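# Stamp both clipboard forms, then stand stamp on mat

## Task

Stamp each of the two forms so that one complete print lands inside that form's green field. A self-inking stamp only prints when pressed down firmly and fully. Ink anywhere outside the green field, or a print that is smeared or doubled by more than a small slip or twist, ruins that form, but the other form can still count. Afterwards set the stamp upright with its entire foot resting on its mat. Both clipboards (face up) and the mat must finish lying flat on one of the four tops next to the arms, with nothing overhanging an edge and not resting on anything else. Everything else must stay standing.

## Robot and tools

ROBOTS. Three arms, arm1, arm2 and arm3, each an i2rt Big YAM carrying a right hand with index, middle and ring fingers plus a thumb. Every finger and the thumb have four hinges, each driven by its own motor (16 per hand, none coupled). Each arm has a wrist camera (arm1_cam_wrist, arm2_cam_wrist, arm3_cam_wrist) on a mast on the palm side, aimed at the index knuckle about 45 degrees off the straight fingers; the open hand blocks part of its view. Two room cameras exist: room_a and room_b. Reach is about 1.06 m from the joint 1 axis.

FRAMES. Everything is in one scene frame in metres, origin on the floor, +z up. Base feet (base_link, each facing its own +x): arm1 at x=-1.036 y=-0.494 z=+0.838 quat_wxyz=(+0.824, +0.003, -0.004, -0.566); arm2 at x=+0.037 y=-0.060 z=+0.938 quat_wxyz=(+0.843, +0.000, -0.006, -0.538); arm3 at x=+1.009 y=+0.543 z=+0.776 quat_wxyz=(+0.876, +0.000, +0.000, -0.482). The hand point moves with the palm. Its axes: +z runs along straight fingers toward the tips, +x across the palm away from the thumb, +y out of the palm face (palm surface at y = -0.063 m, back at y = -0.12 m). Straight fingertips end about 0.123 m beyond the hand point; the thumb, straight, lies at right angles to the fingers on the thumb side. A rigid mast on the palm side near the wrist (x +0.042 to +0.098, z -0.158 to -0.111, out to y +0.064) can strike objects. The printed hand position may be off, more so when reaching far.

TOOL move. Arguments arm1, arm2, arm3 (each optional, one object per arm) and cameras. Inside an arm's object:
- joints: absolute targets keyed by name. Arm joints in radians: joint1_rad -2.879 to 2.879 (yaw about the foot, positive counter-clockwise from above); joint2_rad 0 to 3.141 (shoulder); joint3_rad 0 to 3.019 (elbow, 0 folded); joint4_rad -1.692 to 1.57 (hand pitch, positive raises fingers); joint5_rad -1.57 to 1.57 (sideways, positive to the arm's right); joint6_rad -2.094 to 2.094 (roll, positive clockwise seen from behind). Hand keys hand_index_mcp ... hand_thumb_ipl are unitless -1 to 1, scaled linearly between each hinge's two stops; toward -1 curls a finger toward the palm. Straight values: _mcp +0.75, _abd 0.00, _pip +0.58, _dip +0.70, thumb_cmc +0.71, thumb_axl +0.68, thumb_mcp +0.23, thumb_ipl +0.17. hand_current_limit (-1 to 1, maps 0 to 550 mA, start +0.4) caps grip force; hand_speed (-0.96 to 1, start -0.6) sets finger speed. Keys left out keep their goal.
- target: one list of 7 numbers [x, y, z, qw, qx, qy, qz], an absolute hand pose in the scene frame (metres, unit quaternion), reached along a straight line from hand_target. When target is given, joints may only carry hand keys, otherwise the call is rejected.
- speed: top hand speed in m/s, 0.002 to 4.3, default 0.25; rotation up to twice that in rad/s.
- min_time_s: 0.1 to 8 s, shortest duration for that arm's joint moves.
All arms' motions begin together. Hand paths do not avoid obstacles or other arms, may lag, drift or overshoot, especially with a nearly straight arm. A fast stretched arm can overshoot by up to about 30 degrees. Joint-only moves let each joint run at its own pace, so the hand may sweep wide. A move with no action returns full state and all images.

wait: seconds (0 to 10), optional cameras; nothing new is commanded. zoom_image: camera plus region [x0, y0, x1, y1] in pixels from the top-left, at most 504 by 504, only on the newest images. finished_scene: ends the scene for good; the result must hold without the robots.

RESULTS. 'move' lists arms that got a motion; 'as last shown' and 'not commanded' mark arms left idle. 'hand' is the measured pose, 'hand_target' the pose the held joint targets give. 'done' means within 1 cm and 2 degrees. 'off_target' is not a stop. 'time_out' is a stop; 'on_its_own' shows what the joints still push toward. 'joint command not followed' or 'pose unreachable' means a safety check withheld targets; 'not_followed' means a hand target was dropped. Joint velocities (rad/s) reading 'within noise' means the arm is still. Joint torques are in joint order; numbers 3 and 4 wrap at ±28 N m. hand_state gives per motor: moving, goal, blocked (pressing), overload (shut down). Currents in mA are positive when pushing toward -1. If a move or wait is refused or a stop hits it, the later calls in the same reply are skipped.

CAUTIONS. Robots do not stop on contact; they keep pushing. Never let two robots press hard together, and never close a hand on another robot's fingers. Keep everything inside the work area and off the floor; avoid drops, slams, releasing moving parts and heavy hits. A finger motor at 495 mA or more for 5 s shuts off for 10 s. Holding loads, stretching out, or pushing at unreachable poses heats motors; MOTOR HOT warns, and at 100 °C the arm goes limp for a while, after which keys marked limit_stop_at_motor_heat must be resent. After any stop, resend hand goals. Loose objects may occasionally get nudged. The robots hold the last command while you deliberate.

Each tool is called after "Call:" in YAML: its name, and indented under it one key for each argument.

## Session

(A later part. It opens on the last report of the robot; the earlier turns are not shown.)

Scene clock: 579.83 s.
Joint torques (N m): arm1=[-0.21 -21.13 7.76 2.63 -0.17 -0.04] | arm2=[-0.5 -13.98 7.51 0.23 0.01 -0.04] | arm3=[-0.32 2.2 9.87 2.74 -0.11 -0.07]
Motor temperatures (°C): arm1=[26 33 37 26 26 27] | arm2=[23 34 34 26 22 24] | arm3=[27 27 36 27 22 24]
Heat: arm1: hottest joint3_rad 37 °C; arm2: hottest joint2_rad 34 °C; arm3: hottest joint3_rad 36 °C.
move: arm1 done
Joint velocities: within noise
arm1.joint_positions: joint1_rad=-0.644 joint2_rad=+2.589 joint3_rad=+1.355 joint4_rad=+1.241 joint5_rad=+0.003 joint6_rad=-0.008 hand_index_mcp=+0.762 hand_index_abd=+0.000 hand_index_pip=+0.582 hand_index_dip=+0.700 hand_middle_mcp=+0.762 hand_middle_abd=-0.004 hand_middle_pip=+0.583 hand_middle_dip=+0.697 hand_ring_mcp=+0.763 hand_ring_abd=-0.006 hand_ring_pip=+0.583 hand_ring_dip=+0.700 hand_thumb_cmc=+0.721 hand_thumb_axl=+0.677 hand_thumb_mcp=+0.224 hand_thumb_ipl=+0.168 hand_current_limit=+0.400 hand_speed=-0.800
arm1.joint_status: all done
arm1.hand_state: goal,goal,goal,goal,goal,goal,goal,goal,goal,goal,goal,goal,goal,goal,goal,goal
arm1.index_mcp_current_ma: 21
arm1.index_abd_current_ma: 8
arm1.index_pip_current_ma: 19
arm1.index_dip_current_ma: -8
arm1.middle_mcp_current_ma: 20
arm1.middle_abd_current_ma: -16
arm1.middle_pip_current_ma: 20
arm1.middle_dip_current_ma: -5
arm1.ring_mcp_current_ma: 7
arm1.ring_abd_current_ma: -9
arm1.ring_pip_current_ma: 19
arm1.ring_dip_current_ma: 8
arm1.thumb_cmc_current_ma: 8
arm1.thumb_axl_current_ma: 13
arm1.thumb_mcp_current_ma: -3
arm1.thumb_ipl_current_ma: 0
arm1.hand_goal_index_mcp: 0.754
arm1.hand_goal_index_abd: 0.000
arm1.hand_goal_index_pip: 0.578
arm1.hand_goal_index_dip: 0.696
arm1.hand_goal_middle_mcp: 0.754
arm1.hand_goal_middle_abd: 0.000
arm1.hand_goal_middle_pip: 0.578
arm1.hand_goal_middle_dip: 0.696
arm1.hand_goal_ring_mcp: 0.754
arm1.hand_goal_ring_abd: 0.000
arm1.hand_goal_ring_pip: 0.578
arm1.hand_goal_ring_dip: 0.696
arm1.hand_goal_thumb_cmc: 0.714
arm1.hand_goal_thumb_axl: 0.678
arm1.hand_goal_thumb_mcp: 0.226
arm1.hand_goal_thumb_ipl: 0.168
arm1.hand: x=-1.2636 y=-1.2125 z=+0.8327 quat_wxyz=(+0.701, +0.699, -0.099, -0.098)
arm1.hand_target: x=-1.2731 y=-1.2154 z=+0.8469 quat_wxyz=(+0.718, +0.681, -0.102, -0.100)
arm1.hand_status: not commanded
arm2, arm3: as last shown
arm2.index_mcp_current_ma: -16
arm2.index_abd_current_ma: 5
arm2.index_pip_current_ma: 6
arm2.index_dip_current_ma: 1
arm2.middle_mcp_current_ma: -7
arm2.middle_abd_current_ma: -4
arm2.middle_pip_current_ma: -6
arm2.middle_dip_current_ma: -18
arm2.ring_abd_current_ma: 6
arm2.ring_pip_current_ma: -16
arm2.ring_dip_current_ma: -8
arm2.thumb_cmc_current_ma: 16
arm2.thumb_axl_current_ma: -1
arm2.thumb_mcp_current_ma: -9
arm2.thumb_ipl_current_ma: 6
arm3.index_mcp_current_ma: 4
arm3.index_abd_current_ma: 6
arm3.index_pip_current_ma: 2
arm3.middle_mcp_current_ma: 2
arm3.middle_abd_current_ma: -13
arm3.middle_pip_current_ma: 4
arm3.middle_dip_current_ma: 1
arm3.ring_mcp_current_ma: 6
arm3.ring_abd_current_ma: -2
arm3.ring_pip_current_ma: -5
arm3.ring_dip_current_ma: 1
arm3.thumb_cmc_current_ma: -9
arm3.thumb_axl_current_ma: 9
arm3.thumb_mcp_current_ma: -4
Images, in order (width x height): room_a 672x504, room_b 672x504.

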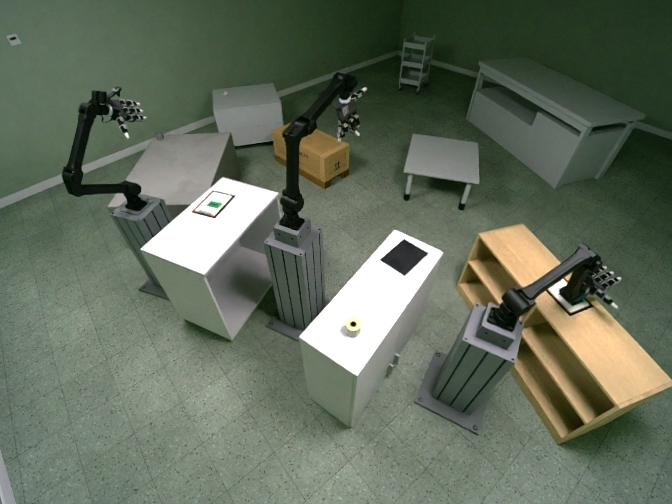

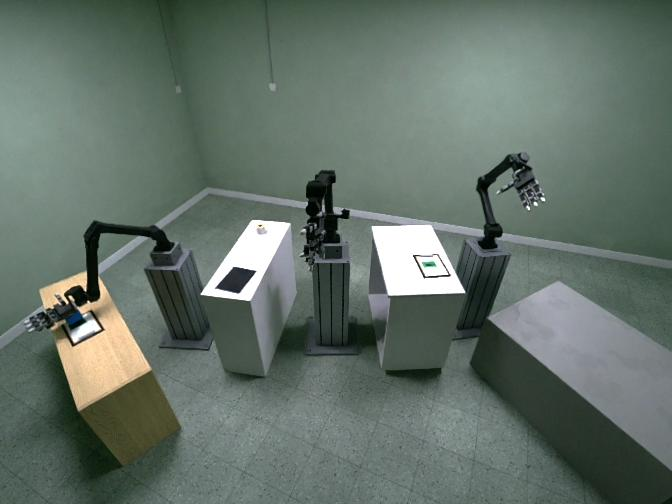

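Call:
move:
  arm1: {"joints":{"joint1_rad":-0.655,"joint2_rad":2.614,"joint3_rad":1.385,"joint4_rad":1.284,"joint5_rad":0.0,"joint6_rad":0.0},"min_time_s":1.2}
  cameras: ["room_a","room_b"]

Call:
zoom_image:
  camera: "room_b"
  region: [40, 290, 104, 340]

Scene clock: 588.97 s.
Joint torques (N m): arm1=[-0.21 -20.72 7.42 2.59 -0.17 -0.04] | arm2=[-0.5 -13.92 7.5 0.23 0.01 -0.04] | arm3=[0.09 2.73 9.92 2.77 -0.05 -0.11]
Motor temperatures (°C): arm1=[26 33 36 26 26 27] | arm2=[23 34 34 26 22 24] | arm3=[27 27 36 27 22 24]
Heat: arm1: hottest joint3_rad 36 °C; arm2: hottest joint2_rad 34 °C; arm3: hottest joint3_rad 36 °C.
move: arm1 done
Joint velocities: within noise
arm1.joint_positions: joint1_rad=-0.644 joint2_rad=+2.606 joint3_rad=+1.358 joint4_rad=+1.263 joint5_rad=+0.003 joint6_rad=-0.007 hand_index_mcp=+0.762 hand_index_abd=+0.000 hand_index_pip=+0.582 hand_index_dip=+0.700 hand_middle_mcp=+0.762 hand_middle_abd=-0.004 hand_middle_pip=+0.583 hand_middle_dip=+0.697 hand_ring_mcp=+0.763 hand_ring_abd=-0.006 hand_ring_pip=+0.583 hand_ring_dip=+0.700 hand_thumb_cmc=+0.721 hand_thumb_axl=+0.677 hand_thumb_mcp=+0.224 hand_thumb_ipl=+0.168 hand_current_limit=+0.400 hand_speed=-0.800
arm1.joint_status: all done
arm1.hand_state: goal,goal,goal,goal,goal,goal,goal,goal,goal,goal,goal,goal,goal,goal,goal,goal
arm1.index_mcp_current_ma: 6
arm1.index_abd_current_ma: 7
arm1.index_pip_current_ma: 18
arm1.index_dip_current_ma: 14
arm1.middle_mcp_current_ma: 33
arm1.middle_abd_current_ma: -9
arm1.middle_pip_current_ma: 19
arm1.middle_dip_current_ma: 14
arm1.ring_mcp_current_ma: 16
arm1.ring_abd_current_ma: -16
arm1.ring_pip_current_ma: 15
arm1.ring_dip_current_ma: 6
arm1.thumb_cmc_current_ma: 10
arm1.thumb_axl_current_ma: 7
arm1.thumb_mcp_current_ma: -11
arm1.thumb_ipl_current_ma: -7
arm1.hand_goal_index_mcp: 0.754
arm1.hand_goal_index_abd: 0.000
arm1.hand_goal_index_pip: 0.578
arm1.hand_goal_index_dip: 0.696
arm1.hand_goal_middle_mcp: 0.754
arm1.hand_goal_middle_abd: 0.000
arm1.hand_goal_middle_pip: 0.578
arm1.hand_goal_middle_dip: 0.696
arm1.hand_goal_ring_mcp: 0.754
arm1.hand_goal_ring_abd: 0.000
arm1.hand_goal_ring_pip: 0.578
arm1.hand_goal_ring_dip: 0.696
arm1.hand_goal_thumb_cmc: 0.714
arm1.hand_goal_thumb_axl: 0.678
arm1.hand_goal_thumb_mcp: 0.226
arm1.hand_goal_thumb_ipl: 0.168
arm1.hand: x=-1.2626 y=-1.2090 z=+0.8269 quat_wxyz=(+0.704, +0.696, -0.099, -0.098)
arm1.hand_target: x=-1.2716 y=-1.2107 z=+0.8359 quat_wxyz=(+0.718, +0.681, -0.102, -0.100)
arm1.hand_status: not commanded
arm2.joint_positions: joint1_rad=-0.095 joint2_rad=+1.708 joint3_rad=+2.007 joint4_rad=-1.591 joint5_rad=+0.007 joint6_rad=-1.299 hand_index_mcp=+0.745 hand_index_abd=+0.321 hand_index_pip=+0.573 hand_index_dip=+0.690 hand_middle_mcp=+0.988 hand_middle_abd=-0.009 hand_middle_pip=+0.961 hand_middle_dip=+0.996 hand_ring_mcp=+0.744 hand_ring_abd=-0.402 hand_ring_pip=+0.574 hand_ring_dip=+0.691 hand_thumb_cmc=+0.721 hand_thumb_axl=+0.677 hand_thumb_mcp=+0.219 hand_thumb_ipl=+0.168 hand_current_limit=+0.400 hand_speed=-0.800
arm2.joint_status: not commanded
arm2.hand_state: goal,goal,goal,goal,goal,goal,goal,goal,goal,goal,goal,goal,goal,goal,goal,goal
arm2.index_mcp_current_ma: -1
arm2.index_abd_current_ma: -9
arm2.index_pip_current_ma: -10
arm2.index_dip_current_ma: -10
arm2.middle_mcp_current_ma: -17
arm2.middle_abd_current_ma: -7
arm2.middle_pip_current_ma: -4
arm2.middle_dip_current_ma: -14
arm2.ring_mcp_current_ma: 1
arm2.ring_abd_current_ma: -16
arm2.ring_pip_current_ma: -7
arm2.ring_dip_current_ma: -25
arm2.thumb_cmc_current_ma: 24
arm2.thumb_axl_current_ma: -2
arm2.thumb_mcp_current_ma: -7
arm2.thumb_ipl_current_ma: 5
arm2.hand_goal_index_mcp: 0.754
arm2.hand_goal_index_abd: 0.340
arm2.hand_goal_index_pip: 0.578
arm2.hand_goal_index_dip: 0.696
arm2.hand_goal_middle_mcp: 1.000
arm2.hand_goal_middle_abd: 0.000
arm2.hand_goal_middle_pip: 0.970
arm2.hand_goal_middle_dip: 1.000
arm2.hand_goal_ring_mcp: 0.754
arm2.hand_goal_ring_abd: -0.420
arm2.hand_goal_ring_pip: 0.578
arm2.hand_goal_ring_dip: 0.696
arm2.hand_goal_thumb_cmc: 0.714
arm2.hand_goal_thumb_axl: 0.678
arm2.hand_goal_thumb_mcp: 0.226
arm2.hand_goal_thumb_ipl: 0.168
arm2.hand: x=+0.3087 y=-0.6153 z=+1.3267 quat_wxyz=(+0.128, +0.676, +0.722, -0.066)
arm2.hand_target: x=+0.3041 y=-0.6123 z=+1.3268 quat_wxyz=(+0.124, +0.679, +0.720, -0.065)
arm2.hand_status: not commanded
arm3.joint_positions: joint1_rad=-0.091 joint2_rad=+0.578 joint3_rad=+1.342 joint4_rad=-1.238 joint5_rad=-0.091 joint6_rad=+0.998 hand_index_mcp=+0.757 hand_index_abd=+0.000 hand_index_pip=+0.577 hand_index_dip=+0.696 hand_middle_mcp=+0.757 hand_middle_abd=+0.001 hand_middle_pip=+0.577 hand_middle_dip=+0.696 hand_ring_mcp=+0.757 hand_ring_abd=+0.001 hand_ring_pip=+0.577 hand_ring_dip=+0.696 hand_thumb_cmc=+0.717 hand_thumb_axl=+0.677 hand_thumb_mcp=+0.226 hand_thumb_ipl=+0.168 hand_current_limit=+0.400 hand_speed=-0.600
arm3.joint_status: not commanded
arm3.hand_state: goal,goal,goal,goal,goal,goal,goal,goal,goal,goal,goal,goal,goal,goal,goal,goal
arm3.index_mcp_current_ma: 13
arm3.index_abd_current_ma: -7
arm3.index_pip_current_ma: 4
arm3.index_dip_current_ma: -15
arm3.middle_mcp_current_ma: -9
arm3.middle_abd_current_ma: -10
arm3.middle_pip_current_ma: 3
arm3.middle_dip_current_ma: 11
arm3.ring_mcp_current_ma: -7
arm3.ring_abd_current_ma: -20
arm3.ring_pip_current_ma: -2
arm3.ring_dip_current_ma: 8
arm3.thumb_cmc_current_ma: 9
arm3.thumb_axl_current_ma: 21
arm3.thumb_mcp_current_ma: -9
arm3.thumb_ipl_current_ma: 7
arm3.hand_goal_index_mcp: 0.754
arm3.hand_goal_index_abd: 0.000
arm3.hand_goal_index_pip: 0.576
arm3.hand_goal_index_dip: 0.696
arm3.hand_goal_middle_mcp: 0.754
arm3.hand_goal_middle_abd: 0.000
arm3.hand_goal_middle_pip: 0.576
arm3.hand_goal_middle_dip: 0.696
arm3.hand_goal_ring_mcp: 0.754
arm3.hand_goal_ring_abd: 0.000
arm3.hand_goal_ring_pip: 0.576
arm3.hand_goal_ring_dip: 0.696
arm3.hand_goal_thumb_cmc: 0.714
arm3.hand_goal_thumb_axl: 0.678
arm3.hand_goal_thumb_mcp: 0.226
arm3.hand_goal_thumb_ipl: 0.168
arm3.hand: x=+1.0652 y=+0.2841 z=+1.3427 quat_wxyz=(+0.359, +0.830, -0.197, +0.379)
arm3.hand_target: x=+1.0637 y=+0.2869 z=+1.3560 quat_wxyz=(+0.369, +0.822, -0.195, +0.387)
arm3.hand_status: not commanded
Images, in order (width x height): room_a 672x504, room_b 672x504.

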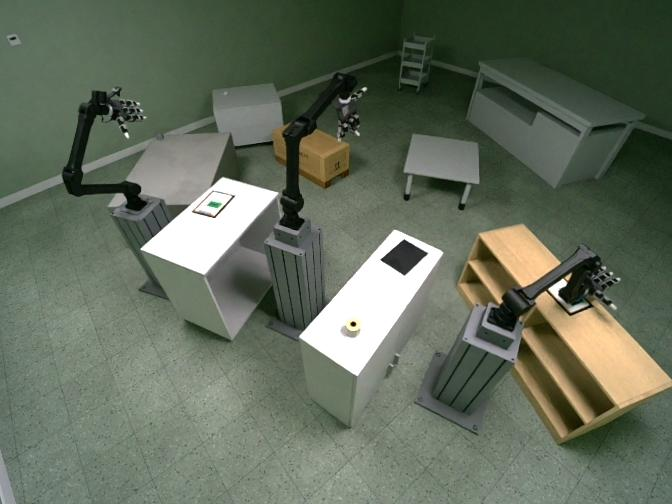

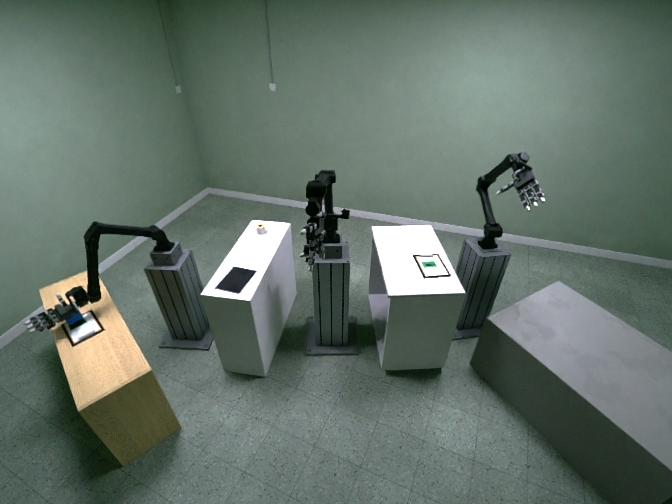

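Scaled by 7.875 from the camera's image (finer frame: 960x720).

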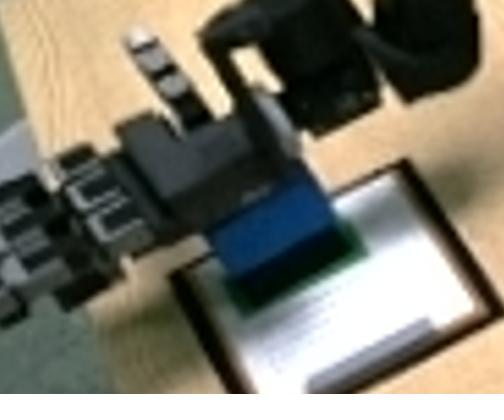

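Call:
zoom_image:
  camera: "room_b"
  region: [48, 292, 92, 328]

Call:
zoom_image:
  camera: "room_a"
  region: [560, 272, 600, 306]

Scaled by 11.455 from the camera's image (finer frame: 960x720).

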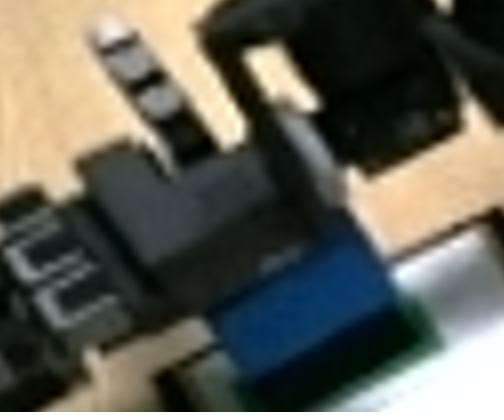

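Scaled by 12.600 from the camera's image (finer frame: 960x720).

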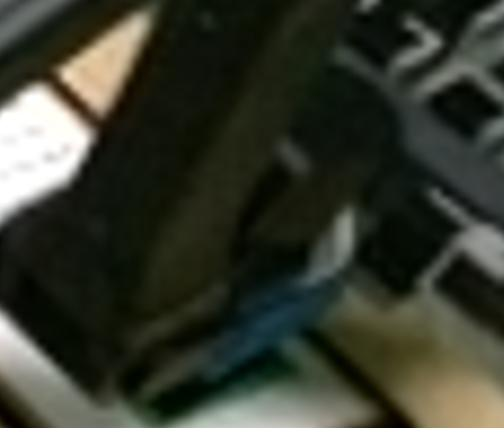

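Call:
move:
  arm1: {"joints":{"joint1_rad":-0.632,"joint2_rad":2.622,"joint3_rad":1.351,"joint4_rad":1.290,"joint5_rad":0.0,"joint6_rad":0.0},"min_time_s":1.0}
  cameras: ["room_a","room_b"]

Call:
zoom_image:
  camera: "room_b"
  region: [48, 292, 92, 328]

Scene clock: 596.93 s.
Joint torques (N m): arm1=[1.55 -20.25 4.55 2.5 -0.16 -0.04] | arm2=[-0.44 -13.92 7.5 0.23 0.01 -0.04] | arm3=[-0.26 2.37 9.88 2.71 -0.09 -0.09]
Motor temperatures (°C): arm1=[26 33 36 26 26 27] | arm2=[23 34 34 26 22 24] | arm3=[27 27 36 27 22 24]
Heat: arm1: hottest joint3_rad 36 °C; arm2: hottest joint2_rad 34 °C; arm3: hottest joint3_rad 36 °C.
move: arm1 done
Joint velocities: within noise
arm1.joint_positions: joint1_rad=-0.644 joint2_rad=+2.608 joint3_rad=+1.358 joint4_rad=+1.272 joint5_rad=+0.003 joint6_rad=-0.007 hand_index_mcp=+0.762 hand_index_abd=+0.000 hand_index_pip=+0.582 hand_index_dip=+0.700 hand_middle_mcp=+0.762 hand_middle_abd=-0.004 hand_middle_pip=+0.583 hand_middle_dip=+0.697 hand_ring_mcp=+0.763 hand_ring_abd=-0.006 hand_ring_pip=+0.583 hand_ring_dip=+0.700 hand_thumb_cmc=+0.721 hand_thumb_axl=+0.677 hand_thumb_mcp=+0.224 hand_thumb_ipl=+0.168 hand_current_limit=+0.400 hand_speed=-0.800
arm1.joint_status: all done
arm1.hand_state: goal,goal,goal,goal,goal,goal,goal,goal,goal,goal,goal,goal,goal,goal,goal,goal
arm1.index_mcp_current_ma: 17
arm1.index_abd_current_ma: 10
arm1.index_pip_current_ma: 13
arm1.index_dip_current_ma: -8
arm1.middle_mcp_current_ma: 16
arm1.middle_abd_current_ma: -11
arm1.middle_pip_current_ma: 4
arm1.middle_dip_current_ma: 6
arm1.ring_mcp_current_ma: 47
arm1.ring_abd_current_ma: -16
arm1.ring_pip_current_ma: 16
arm1.ring_dip_current_ma: -1
arm1.thumb_cmc_current_ma: 21
arm1.thumb_axl_current_ma: 7
arm1.thumb_mcp_current_ma: -12
arm1.thumb_ipl_current_ma: -14
arm1.hand_goal_index_mcp: 0.754
arm1.hand_goal_index_abd: 0.000
arm1.hand_goal_index_pip: 0.578
arm1.hand_goal_index_dip: 0.696
arm1.hand_goal_middle_mcp: 0.754
arm1.hand_goal_middle_abd: 0.000
arm1.hand_goal_middle_pip: 0.578
arm1.hand_goal_middle_dip: 0.696
arm1.hand_goal_ring_mcp: 0.754
arm1.hand_goal_ring_abd: 0.000
arm1.hand_goal_ring_pip: 0.578
arm1.hand_goal_ring_dip: 0.696
arm1.hand_goal_thumb_cmc: 0.714
arm1.hand_goal_thumb_axl: 0.678
arm1.hand_goal_thumb_mcp: 0.226
arm1.hand_goal_thumb_ipl: 0.168
arm1.hand: x=-1.2623 y=-1.2079 z=+0.8274 quat_wxyz=(+0.706, +0.694, -0.099, -0.099)
arm1.hand_target: x=-1.2521 y=-1.2055 z=+0.8195 quat_wxyz=(+0.707, +0.695, -0.096, -0.091)
arm1.hand_status: not commanded
arm2, arm3: as last shown
arm2.index_mcp_current_ma: -5
arm2.index_abd_current_ma: -3
arm2.index_pip_current_ma: -9
arm2.index_dip_current_ma: 6
arm2.middle_mcp_current_ma: -7
arm2.middle_abd_current_ma: 10
arm2.middle_pip_current_ma: 18
arm2.middle_dip_current_ma: -6
arm2.ring_mcp_current_ma: -5
arm2.ring_abd_current_ma: -20
arm2.ring_pip_current_ma: -22
arm2.ring_dip_current_ma: 1
arm2.thumb_cmc_current_ma: -9
arm2.thumb_axl_current_ma: 13
arm2.thumb_mcp_current_ma: 9
arm2.thumb_ipl_current_ma: 13
arm3.index_mcp_current_ma: 23
arm3.index_abd_current_ma: 0
arm3.index_pip_current_ma: -12
arm3.index_dip_current_ma: -13
arm3.middle_mcp_current_ma: 16
arm3.middle_abd_current_ma: -12
arm3.middle_pip_current_ma: 8
arm3.middle_dip_current_ma: 7
arm3.ring_mcp_current_ma: 2
arm3.ring_abd_current_ma: 1
arm3.ring_pip_current_ma: -12
arm3.ring_dip_current_ma: 0
arm3.thumb_cmc_current_ma: -7
arm3.thumb_axl_current_ma: 12
arm3.thumb_mcp_current_ma: -10
arm3.thumb_ipl_current_ma: -13
Images, in order (width x height): room_a 672x504, room_b 672x504.

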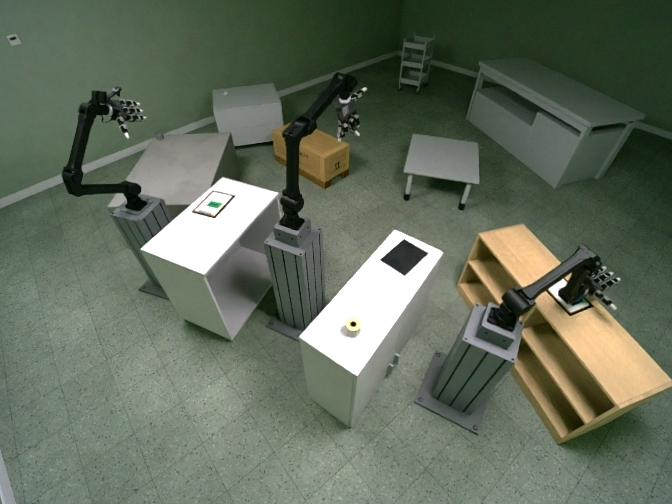

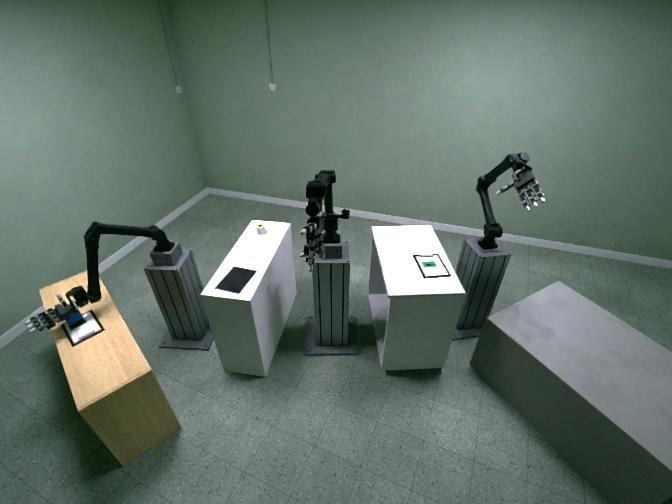

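Scaled by 11.455 from the camera's image (finer frame: 960x720).

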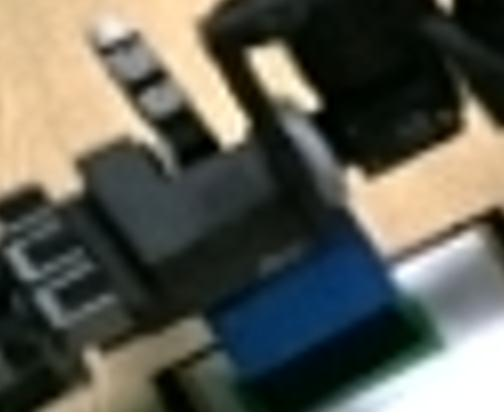

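Call:
move:
  arm1: {"joints":{"joint1_rad":-0.625,"joint2_rad":2.636,"joint3_rad":1.342,"joint4_rad":1.300,"joint5_rad":0.0,"joint6_rad":0.0},"min_time_s":1.0}
  cameras: ["room_a","room_b"]

Call:
zoom_image:
  camera: "room_b"
  region: [48, 292, 92, 328]

Scene clock: 598.67 s.
Joint torques (N m): arm1=[1.85 -19.14 4.21 2.26 -0.17 -0.05] | arm2=[-0.5 -13.92 7.5 0.24 0.01 -0.04] | arm3=[-0.21 2.78 9.89 2.76 -0.1 -0.11]
Motor temperatures (°C): arm1=[26 33 35 26 26 27] | arm2=[23 34 34 26 22 24] | arm3=[27 27 36 27 22 24]
Heat: arm1: hottest joint3_rad 35 °C; arm2: hottest joint2_rad 34 °C; arm3: hottest joint3_rad 36 °C.
move: arm1 done
Joint velocities: within noise
arm1.joint_positions: joint1_rad=-0.642 joint2_rad=+2.610 joint3_rad=+1.352 joint4_rad=+1.287 joint5_rad=+0.003 joint6_rad=-0.007 hand_index_mcp=+0.762 hand_index_abd=+0.000 hand_index_pip=+0.582 hand_index_dip=+0.700 hand_middle_mcp=+0.762 hand_middle_abd=-0.004 hand_middle_pip=+0.583 hand_middle_dip=+0.697 hand_ring_mcp=+0.763 hand_ring_abd=-0.006 hand_ring_pip=+0.583 hand_ring_dip=+0.700 hand_thumb_cmc=+0.721 hand_thumb_axl=+0.677 hand_thumb_mcp=+0.224 hand_thumb_ipl=+0.168 hand_current_limit=+0.400 hand_speed=-0.800
arm1.joint_status: all done
arm1.hand_state: goal,goal,goal,goal,goal,goal,goal,goal,goal,goal,goal,goal,goal,goal,goal,goal
arm1.index_mcp_current_ma: 30
arm1.index_abd_current_ma: -21
arm1.index_pip_current_ma: 27
arm1.index_dip_current_ma: 4
arm1.middle_mcp_current_ma: 13
arm1.middle_abd_current_ma: -10
arm1.middle_pip_current_ma: 12
arm1.middle_dip_current_ma: 11
arm1.ring_mcp_current_ma: 34
arm1.ring_abd_current_ma: -21
arm1.ring_pip_current_ma: 19
arm1.ring_dip_current_ma: 7
arm1.thumb_cmc_current_ma: 11
arm1.thumb_axl_current_ma: 12
arm1.thumb_mcp_current_ma: -4
arm1.thumb_ipl_current_ma: -2
arm1.hand_goal_index_mcp: 0.754
arm1.hand_goal_index_abd: 0.000
arm1.hand_goal_index_pip: 0.578
arm1.hand_goal_index_dip: 0.696
arm1.hand_goal_middle_mcp: 0.754
arm1.hand_goal_middle_abd: 0.000
arm1.hand_goal_middle_pip: 0.578
arm1.hand_goal_middle_dip: 0.696
arm1.hand_goal_ring_mcp: 0.754
arm1.hand_goal_ring_abd: 0.000
arm1.hand_goal_ring_pip: 0.578
arm1.hand_goal_ring_dip: 0.696
arm1.hand_goal_thumb_cmc: 0.714
arm1.hand_goal_thumb_axl: 0.678
arm1.hand_goal_thumb_mcp: 0.226
arm1.hand_goal_thumb_ipl: 0.168
arm1.hand: x=-1.2598 y=-1.2054 z=+0.8283 quat_wxyz=(+0.709, +0.691, -0.098, -0.098)
arm1.hand_target: x=-1.2454 y=-1.2018 z=+0.8091 quat_wxyz=(+0.703, +0.700, -0.094, -0.087)
arm1.hand_status: not commanded
arm2, arm3: as last shown
arm2.index_mcp_current_ma: 0
arm2.index_abd_current_ma: -24
arm2.index_pip_current_ma: -4
arm2.index_dip_current_ma: 1
arm2.middle_mcp_current_ma: -1
arm2.middle_abd_current_ma: -16
arm2.middle_pip_current_ma: -3
arm2.middle_dip_current_ma: -21
arm2.ring_mcp_current_ma: -2
arm2.ring_abd_current_ma: -13
arm2.ring_pip_current_ma: -26
arm2.ring_dip_current_ma: -22
arm2.thumb_cmc_current_ma: 22
arm2.thumb_axl_current_ma: 20
arm2.thumb_mcp_current_ma: 18
arm2.thumb_ipl_current_ma: -12
arm3.index_mcp_current_ma: -1
arm3.index_abd_current_ma: 13
arm3.index_pip_current_ma: -5
arm3.index_dip_current_ma: -12
arm3.middle_mcp_current_ma: 6
arm3.middle_abd_current_ma: 9
arm3.middle_pip_current_ma: 2
arm3.middle_dip_current_ma: 16
arm3.ring_mcp_current_ma: 0
arm3.ring_abd_current_ma: -5
arm3.ring_pip_current_ma: -9
arm3.ring_dip_current_ma: -8
arm3.thumb_cmc_current_ma: 2
arm3.thumb_axl_current_ma: 9
arm3.thumb_mcp_current_ma: -14
arm3.thumb_ipl_current_ma: -6
Images, in order (width x height): room_a 672x504, room_b 672x504.

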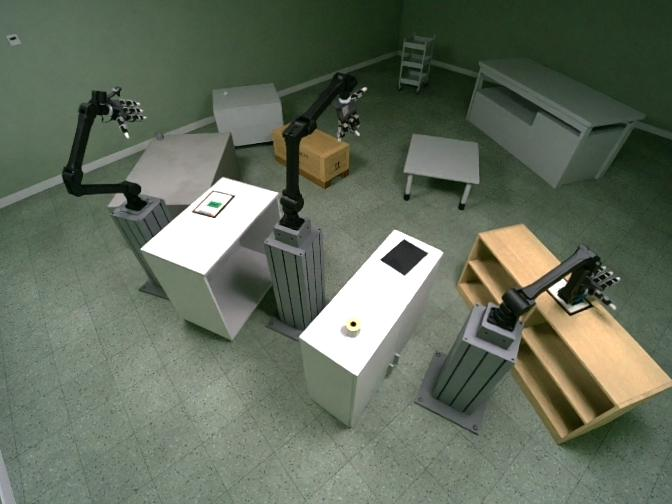

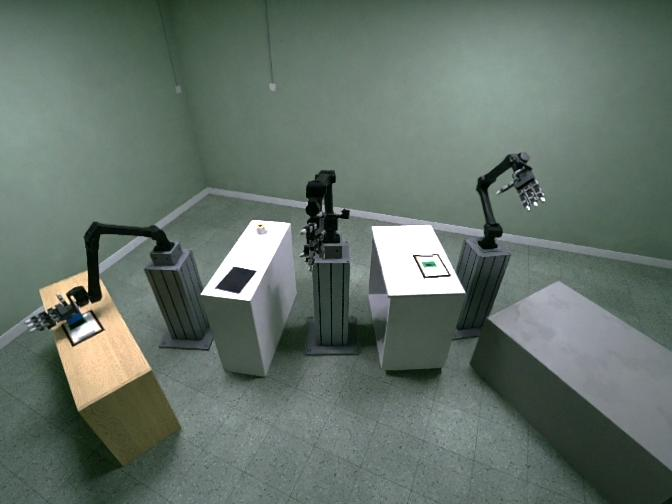

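Scaled by 11.455 from the camera's image (finer frame: 960x720).

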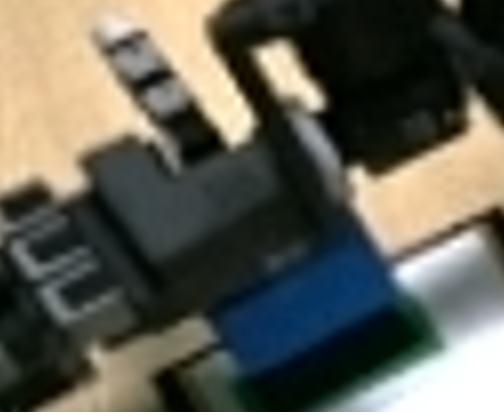

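Call:
move:
  arm1: {"joints":{"joint1_rad":-0.615,"joint2_rad":2.54,"joint3_rad":1.29,"joint4_rad":1.285,"joint5_rad":0.0,"joint6_rad":0.0},"min_time_s":1.5}
  cameras: ["room_a","room_b"]

Call:
zoom_image:
  camera: "room_b"
  region: [48, 292, 92, 328]

Call:
zoom_image:
  camera: "room_a"
  region: [560, 272, 600, 306]

Scene clock: 605.53 s.
Joint torques (N m): arm1=[1.38 -22.48 4.71 1.59 -0.16 -0.04] | arm2=[-0.5 -13.92 7.49 0.24 0.01 -0.04] | arm3=[-0.15 2.78 9.85 2.7 -0.07 -0.1]
Motor temperatures (°C): arm1=[26 33 35 26 26 27] | arm2=[23 34 34 26 22 24] | arm3=[27 27 36 27 22 24]
Heat: arm1: hottest joint3_rad 35 °C; arm2: hottest joint2_rad 34 °C; arm3: hottest joint3_rad 36 °C.
move: arm1 done
Joint velocities: within noise
arm1.joint_positions: joint1_rad=-0.626 joint2_rad=+2.560 joint3_rad=+1.291 joint4_rad=+1.290 joint5_rad=+0.003 joint6_rad=-0.007 hand_index_mcp=+0.762 hand_index_abd=+0.000 hand_index_pip=+0.582 hand_index_dip=+0.700 hand_middle_mcp=+0.762 hand_middle_abd=-0.004 hand_middle_pip=+0.583 hand_middle_dip=+0.697 hand_ring_mcp=+0.763 hand_ring_abd=-0.006 hand_ring_pip=+0.583 hand_ring_dip=+0.700 hand_thumb_cmc=+0.721 hand_thumb_axl=+0.677 hand_thumb_mcp=+0.224 hand_thumb_ipl=+0.168 hand_current_limit=+0.400 hand_speed=-0.800
arm1.joint_status: all done
arm1.hand_state: goal,goal,goal,goal,goal,goal,goal,goal,goal,goal,goal,goal,goal,goal,goal,goal
arm1.index_mcp_current_ma: 16
arm1.index_abd_current_ma: 4
arm1.index_pip_current_ma: 11
arm1.index_dip_current_ma: 0
arm1.middle_mcp_current_ma: -3
arm1.middle_abd_current_ma: -19
arm1.middle_pip_current_ma: 25
arm1.middle_dip_current_ma: 5
arm1.ring_mcp_current_ma: 32
arm1.ring_abd_current_ma: -31
arm1.ring_pip_current_ma: 16
arm1.ring_dip_current_ma: 8
arm1.thumb_cmc_current_ma: 7
arm1.thumb_axl_current_ma: -5
arm1.thumb_mcp_current_ma: -23
arm1.thumb_ipl_current_ma: -25
arm1.hand_goal_index_mcp: 0.754
arm1.hand_goal_index_abd: 0.000
arm1.hand_goal_index_pip: 0.578
arm1.hand_goal_index_dip: 0.696
arm1.hand_goal_middle_mcp: 0.754
arm1.hand_goal_middle_abd: 0.000
arm1.hand_goal_middle_pip: 0.578
arm1.hand_goal_middle_dip: 0.696
arm1.hand_goal_ring_mcp: 0.754
arm1.hand_goal_ring_abd: 0.000
arm1.hand_goal_ring_pip: 0.578
arm1.hand_goal_ring_dip: 0.696
arm1.hand_goal_thumb_cmc: 0.714
arm1.hand_goal_thumb_axl: 0.678
arm1.hand_goal_thumb_mcp: 0.226
arm1.hand_goal_thumb_ipl: 0.168
arm1.hand: x=-1.2457 y=-1.1991 z=+0.8430 quat_wxyz=(+0.707, +0.695, -0.092, -0.092)
arm1.hand_target: x=-1.2391 y=-1.2037 z=+0.8552 quat_wxyz=(+0.713, +0.690, -0.090, -0.085)
arm1.hand_status: not commanded
arm2, arm3: as last shown
arm2.index_mcp_current_ma: 1
arm2.index_abd_current_ma: -20
arm2.index_pip_current_ma: -19
arm2.index_dip_current_ma: 4
arm2.middle_mcp_current_ma: -18
arm2.middle_abd_current_ma: -10
arm2.middle_pip_current_ma: -13
arm2.middle_dip_current_ma: -3
arm2.ring_mcp_current_ma: 3
arm2.ring_abd_current_ma: -9
arm2.ring_pip_current_ma: -5
arm2.ring_dip_current_ma: -11
arm2.thumb_cmc_current_ma: 13
arm2.thumb_axl_current_ma: 4
arm2.thumb_mcp_current_ma: 0
arm2.thumb_ipl_current_ma: 6
arm3.index_mcp_current_ma: 6
arm3.index_abd_current_ma: 11
arm3.index_pip_current_ma: 0
arm3.index_dip_current_ma: -8
arm3.middle_mcp_current_ma: 2
arm3.middle_abd_current_ma: -10
arm3.middle_dip_current_ma: 22
arm3.ring_abd_current_ma: -2
arm3.ring_pip_current_ma: 3
arm3.ring_dip_current_ma: 1
arm3.thumb_cmc_current_ma: 5
arm3.thumb_axl_current_ma: 11
arm3.thumb_mcp_current_ma: -8
arm3.thumb_ipl_current_ma: -14
Images, in order (width x height): room_a 672x504, room_b 672x504.

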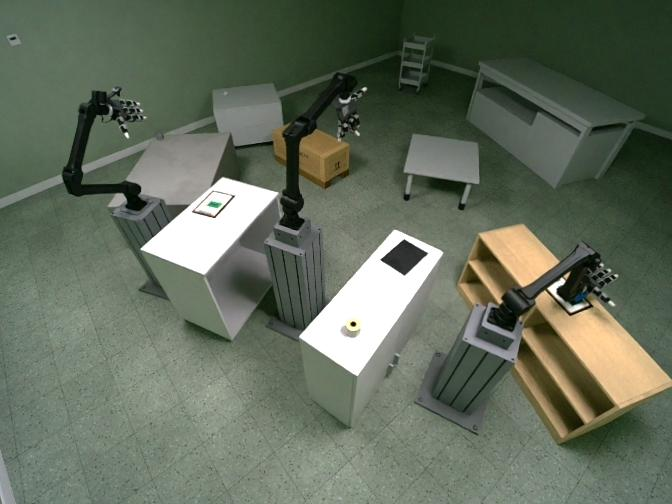

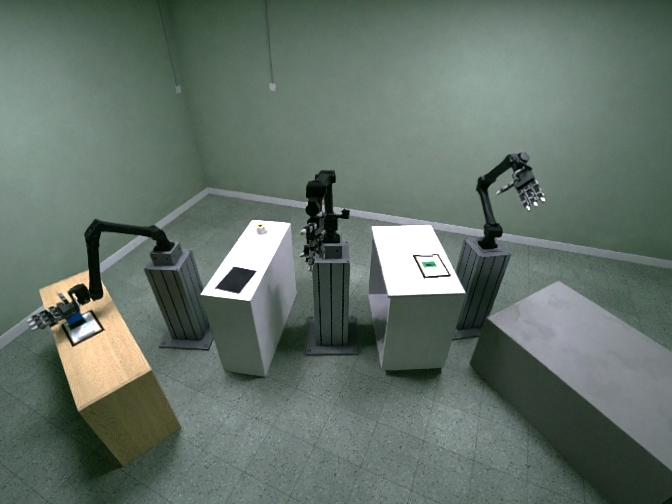

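Scaled by 11.455 from the camera's image (finer frame: 960x720).

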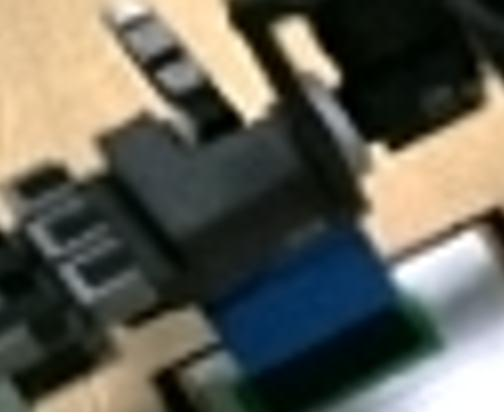

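Scaled by 12.600 from the camera's image (finer frame: 960x720).

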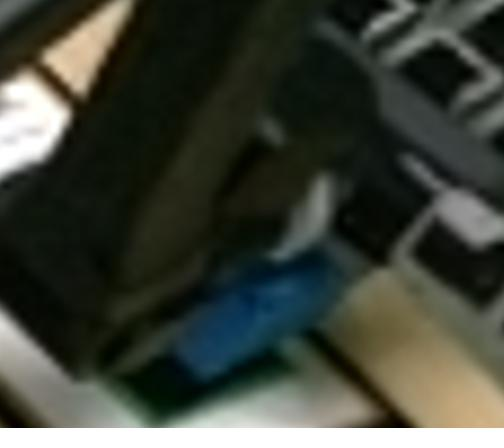

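Call:
move:
  arm1: {"joints":{"joint1_rad":-0.598,"joint2_rad":2.592,"joint3_rad":1.327,"joint4_rad":1.285,"joint5_rad":0.0,"joint6_rad":0.0},"min_time_s":1.5}
  cameras: ["room_a","room_b"]

Call:
zoom_image:
  camera: "room_b"
  region: [48, 292, 92, 328]

Call:
zoom_image:
  camera: "room_a"
  region: [560, 272, 600, 306]

Scene clock: 608.97 s.
Joint torques (N m): arm1=[1.32 -20.42 7.08 1.59 -0.16 -0.04] | arm2=[-0.5 -13.92 7.5 0.24 0.01 -0.04] | arm3=[-0.32 2.61 9.92 2.66 -0.08 -0.09]
Motor temperatures (°C): arm1=[26 33 34 26 26 27] | arm2=[23 34 34 26 22 24] | arm3=[27 27 36 27 22 24]
Heat: arm1: hottest joint3_rad 34 °C; arm2: hottest joint2_rad 34 °C; arm3: hottest joint3_rad 36 °C.
move: arm1 done
Joint velocities: within noise
arm1.joint_positions: joint1_rad=-0.608 joint2_rad=+2.587 joint3_rad=+1.300 joint4_rad=+1.290 joint5_rad=+0.003 joint6_rad=-0.007 hand_index_mcp=+0.762 hand_index_abd=+0.000 hand_index_pip=+0.582 hand_index_dip=+0.700 hand_middle_mcp=+0.762 hand_middle_abd=-0.004 hand_middle_pip=+0.583 hand_middle_dip=+0.697 hand_ring_mcp=+0.763 hand_ring_abd=-0.006 hand_ring_pip=+0.583 hand_ring_dip=+0.700 hand_thumb_cmc=+0.721 hand_thumb_axl=+0.677 hand_thumb_mcp=+0.224 hand_thumb_ipl=+0.168 hand_current_limit=+0.400 hand_speed=-0.800
arm1.joint_status: all done
arm1.hand_state: goal,goal,goal,goal,goal,goal,goal,goal,goal,goal,goal,goal,goal,goal,goal,goal
arm1.index_mcp_current_ma: 6
arm1.index_abd_current_ma: 13
arm1.index_pip_current_ma: 14
arm1.index_dip_current_ma: -1
arm1.middle_mcp_current_ma: 11
arm1.middle_abd_current_ma: -8
arm1.middle_pip_current_ma: 15
arm1.middle_dip_current_ma: 10
arm1.ring_mcp_current_ma: 26
arm1.ring_abd_current_ma: -12
arm1.ring_pip_current_ma: 10
arm1.ring_dip_current_ma: 28
arm1.thumb_cmc_current_ma: 20
arm1.thumb_axl_current_ma: 0
arm1.thumb_mcp_current_ma: 13
arm1.thumb_ipl_current_ma: -8
arm1.hand_goal_index_mcp: 0.754
arm1.hand_goal_index_abd: 0.000
arm1.hand_goal_index_pip: 0.578
arm1.hand_goal_index_dip: 0.696
arm1.hand_goal_middle_mcp: 0.754
arm1.hand_goal_middle_abd: 0.000
arm1.hand_goal_middle_pip: 0.578
arm1.hand_goal_middle_dip: 0.696
arm1.hand_goal_ring_mcp: 0.754
arm1.hand_goal_ring_abd: 0.000
arm1.hand_goal_ring_pip: 0.578
arm1.hand_goal_ring_dip: 0.696
arm1.hand_goal_thumb_cmc: 0.714
arm1.hand_goal_thumb_axl: 0.678
arm1.hand_goal_thumb_mcp: 0.226
arm1.hand_goal_thumb_ipl: 0.168
arm1.hand: x=-1.2328 y=-1.2016 z=+0.8266 quat_wxyz=(+0.702, +0.702, -0.087, -0.085)
arm1.hand_target: x=-1.2275 y=-1.2106 z=+0.8315 quat_wxyz=(+0.709, +0.696, -0.084, -0.079)
arm1.hand_status: not commanded
arm2, arm3: as last shown
arm2.index_mcp_current_ma: -13
arm2.index_abd_current_ma: -9
arm2.index_pip_current_ma: -9
arm2.index_dip_current_ma: -8
arm2.middle_mcp_current_ma: 11
arm2.middle_abd_current_ma: -7
arm2.middle_pip_current_ma: -7
arm2.middle_dip_current_ma: -17
arm2.ring_mcp_current_ma: -10
arm2.ring_abd_current_ma: 4
arm2.ring_pip_current_ma: -19
arm2.ring_dip_current_ma: -16
arm2.thumb_cmc_current_ma: 5
arm2.thumb_axl_current_ma: 9
arm2.thumb_mcp_current_ma: -6
arm2.thumb_ipl_current_ma: 7
arm3.index_mcp_current_ma: 17
arm3.index_abd_current_ma: 9
arm3.index_pip_current_ma: -15
arm3.index_dip_current_ma: -18
arm3.middle_mcp_current_ma: 3
arm3.middle_abd_current_ma: -12
arm3.middle_dip_current_ma: 13
arm3.ring_mcp_current_ma: -4
arm3.ring_abd_current_ma: -3
arm3.ring_pip_current_ma: -13
arm3.thumb_cmc_current_ma: 2
arm3.thumb_mcp_current_ma: -6
arm3.thumb_ipl_current_ma: -18
Images, in order (width x height): room_a 672x504, room_b 672x504.

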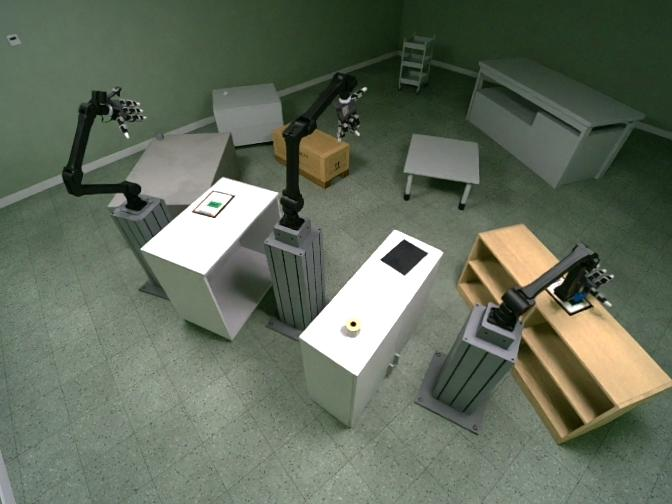

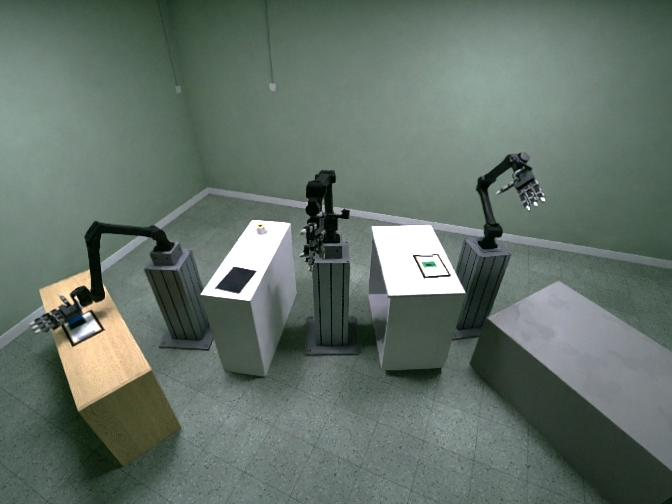

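Scaled by 11.455 from the camera's image (finer frame: 960x720).

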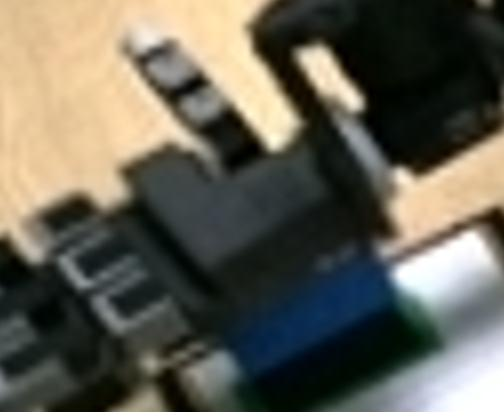

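Scaled by 12.600 from the camera's image (finer frame: 960x720).

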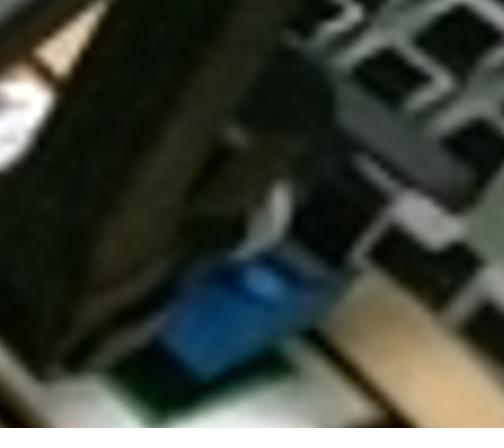

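Call:
move:
  arm1: {"joints":{"joint1_rad":-0.598,"joint2_rad":2.617,"joint3_rad":1.342,"joint4_rad":1.318,"joint5_rad":0.0,"joint6_rad":0.0},"min_time_s":1.2}
  cameras: ["room_a","room_b"]

Call:
zoom_image:
  camera: "room_b"
  region: [48, 292, 92, 328]

Call:
zoom_image:
  camera: "room_a"
  region: [560, 272, 600, 306]

Scene clock: 611.43 s.
Joint torques (N m): arm1=[1.32 -20.25 7.15 2.55 -0.16 -0.04] | arm2=[-0.5 -13.92 7.51 0.24 0.01 -0.04] | arm3=[-0.21 2.43 9.84 2.78 -0.11 -0.1]
Motor temperatures (°C): arm1=[26 33 34 26 26 27] | arm2=[23 34 34 26 22 24] | arm3=[27 27 36 27 22 24]
Heat: arm1: hottest joint3_rad 34 °C; arm2: hottest joint2_rad 34 °C; arm3: hottest joint3_rad 36 °C.
move: arm1 done
Joint velocities: within noise
arm1.joint_positions: joint1_rad=-0.608 joint2_rad=+2.609 joint3_rad=+1.314 joint4_rad=+1.299 joint5_rad=+0.003 joint6_rad=-0.007 hand_index_mcp=+0.762 hand_index_abd=+0.000 hand_index_pip=+0.582 hand_index_dip=+0.700 hand_middle_mcp=+0.762 hand_middle_abd=-0.004 hand_middle_pip=+0.583 hand_middle_dip=+0.697 hand_ring_mcp=+0.763 hand_ring_abd=-0.006 hand_ring_pip=+0.583 hand_ring_dip=+0.700 hand_thumb_cmc=+0.721 hand_thumb_axl=+0.677 hand_thumb_mcp=+0.224 hand_thumb_ipl=+0.168 hand_current_limit=+0.400 hand_speed=-0.800
arm1.joint_status: all done
arm1.hand_state: goal,goal,goal,goal,goal,goal,goal,goal,goal,goal,goal,goal,goal,goal,goal,goal
arm1.index_mcp_current_ma: 8
arm1.index_abd_current_ma: 1
arm1.index_pip_current_ma: 6
arm1.index_dip_current_ma: -3
arm1.middle_mcp_current_ma: 23
arm1.middle_abd_current_ma: -18
arm1.middle_pip_current_ma: 16
arm1.middle_dip_current_ma: -6
arm1.ring_mcp_current_ma: 26
arm1.ring_abd_current_ma: -28
arm1.ring_pip_current_ma: 12
arm1.ring_dip_current_ma: 9
arm1.thumb_cmc_current_ma: 18
arm1.thumb_axl_current_ma: 1
arm1.thumb_mcp_current_ma: -11
arm1.thumb_ipl_current_ma: -5
arm1.hand_goal_index_mcp: 0.754
arm1.hand_goal_index_abd: 0.000
arm1.hand_goal_index_pip: 0.578
arm1.hand_goal_index_dip: 0.696
arm1.hand_goal_middle_mcp: 0.754
arm1.hand_goal_middle_abd: 0.000
arm1.hand_goal_middle_pip: 0.578
arm1.hand_goal_middle_dip: 0.696
arm1.hand_goal_ring_mcp: 0.754
arm1.hand_goal_ring_abd: 0.000
arm1.hand_goal_ring_pip: 0.578
arm1.hand_goal_ring_dip: 0.696
arm1.hand_goal_thumb_cmc: 0.714
arm1.hand_goal_thumb_axl: 0.678
arm1.hand_goal_thumb_mcp: 0.226
arm1.hand_goal_thumb_ipl: 0.168
arm1.hand: x=-1.2327 y=-1.2015 z=+0.8183 quat_wxyz=(+0.702, +0.702, -0.087, -0.085)
arm1.hand_target: x=-1.2268 y=-1.2082 z=+0.8270 quat_wxyz=(+0.717, +0.688, -0.083, -0.079)
arm1.hand_status: not commanded
arm2, arm3: as last shown
arm2.index_mcp_current_ma: 7
arm2.index_abd_current_ma: -14
arm2.index_pip_current_ma: -16
arm2.index_dip_current_ma: -12
arm2.middle_mcp_current_ma: -4
arm2.middle_abd_current_ma: -15
arm2.middle_pip_current_ma: 10
arm2.middle_dip_current_ma: -20
arm2.ring_mcp_current_ma: -5
arm2.ring_abd_current_ma: -3
arm2.ring_dip_current_ma: -28
arm2.thumb_cmc_current_ma: 18
arm2.thumb_axl_current_ma: 27
arm2.thumb_mcp_current_ma: -1
arm2.thumb_ipl_current_ma: 3
arm3.index_mcp_current_ma: 6
arm3.index_abd_current_ma: 13
arm3.index_pip_current_ma: -8
arm3.index_dip_current_ma: -9
arm3.middle_mcp_current_ma: -7
arm3.middle_abd_current_ma: -5
arm3.middle_dip_current_ma: 4
arm3.ring_mcp_current_ma: 10
arm3.ring_abd_current_ma: -7
arm3.ring_pip_current_ma: 0
arm3.ring_dip_current_ma: 17
arm3.thumb_cmc_current_ma: 12
arm3.thumb_axl_current_ma: 9
arm3.thumb_mcp_current_ma: -17
arm3.thumb_ipl_current_ma: -12
Images, in order (width x height): room_a 672x504, room_b 672x504.

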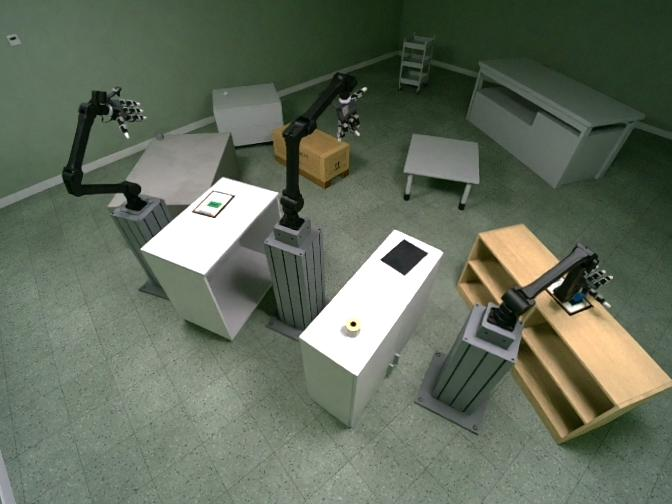

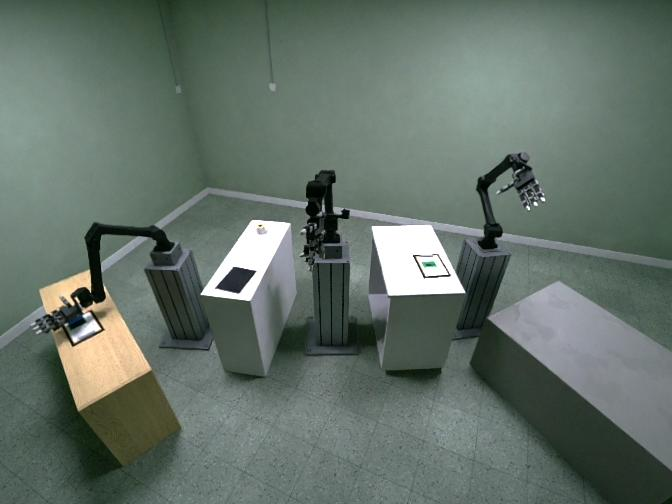

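Scaled by 11.455 from the camera's image (finer frame: 960x720).

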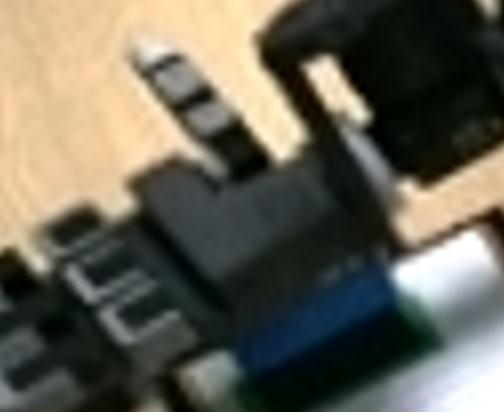

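Scaled by 12.600 from the camera's image (finer frame: 960x720).

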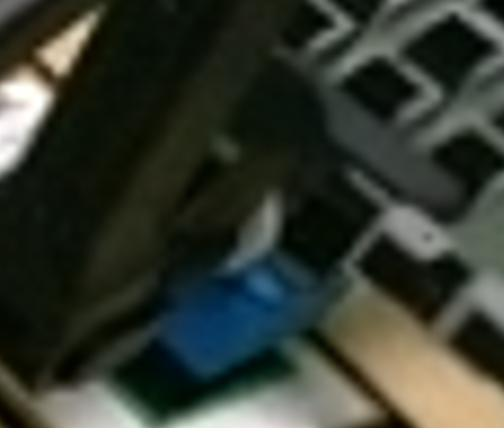

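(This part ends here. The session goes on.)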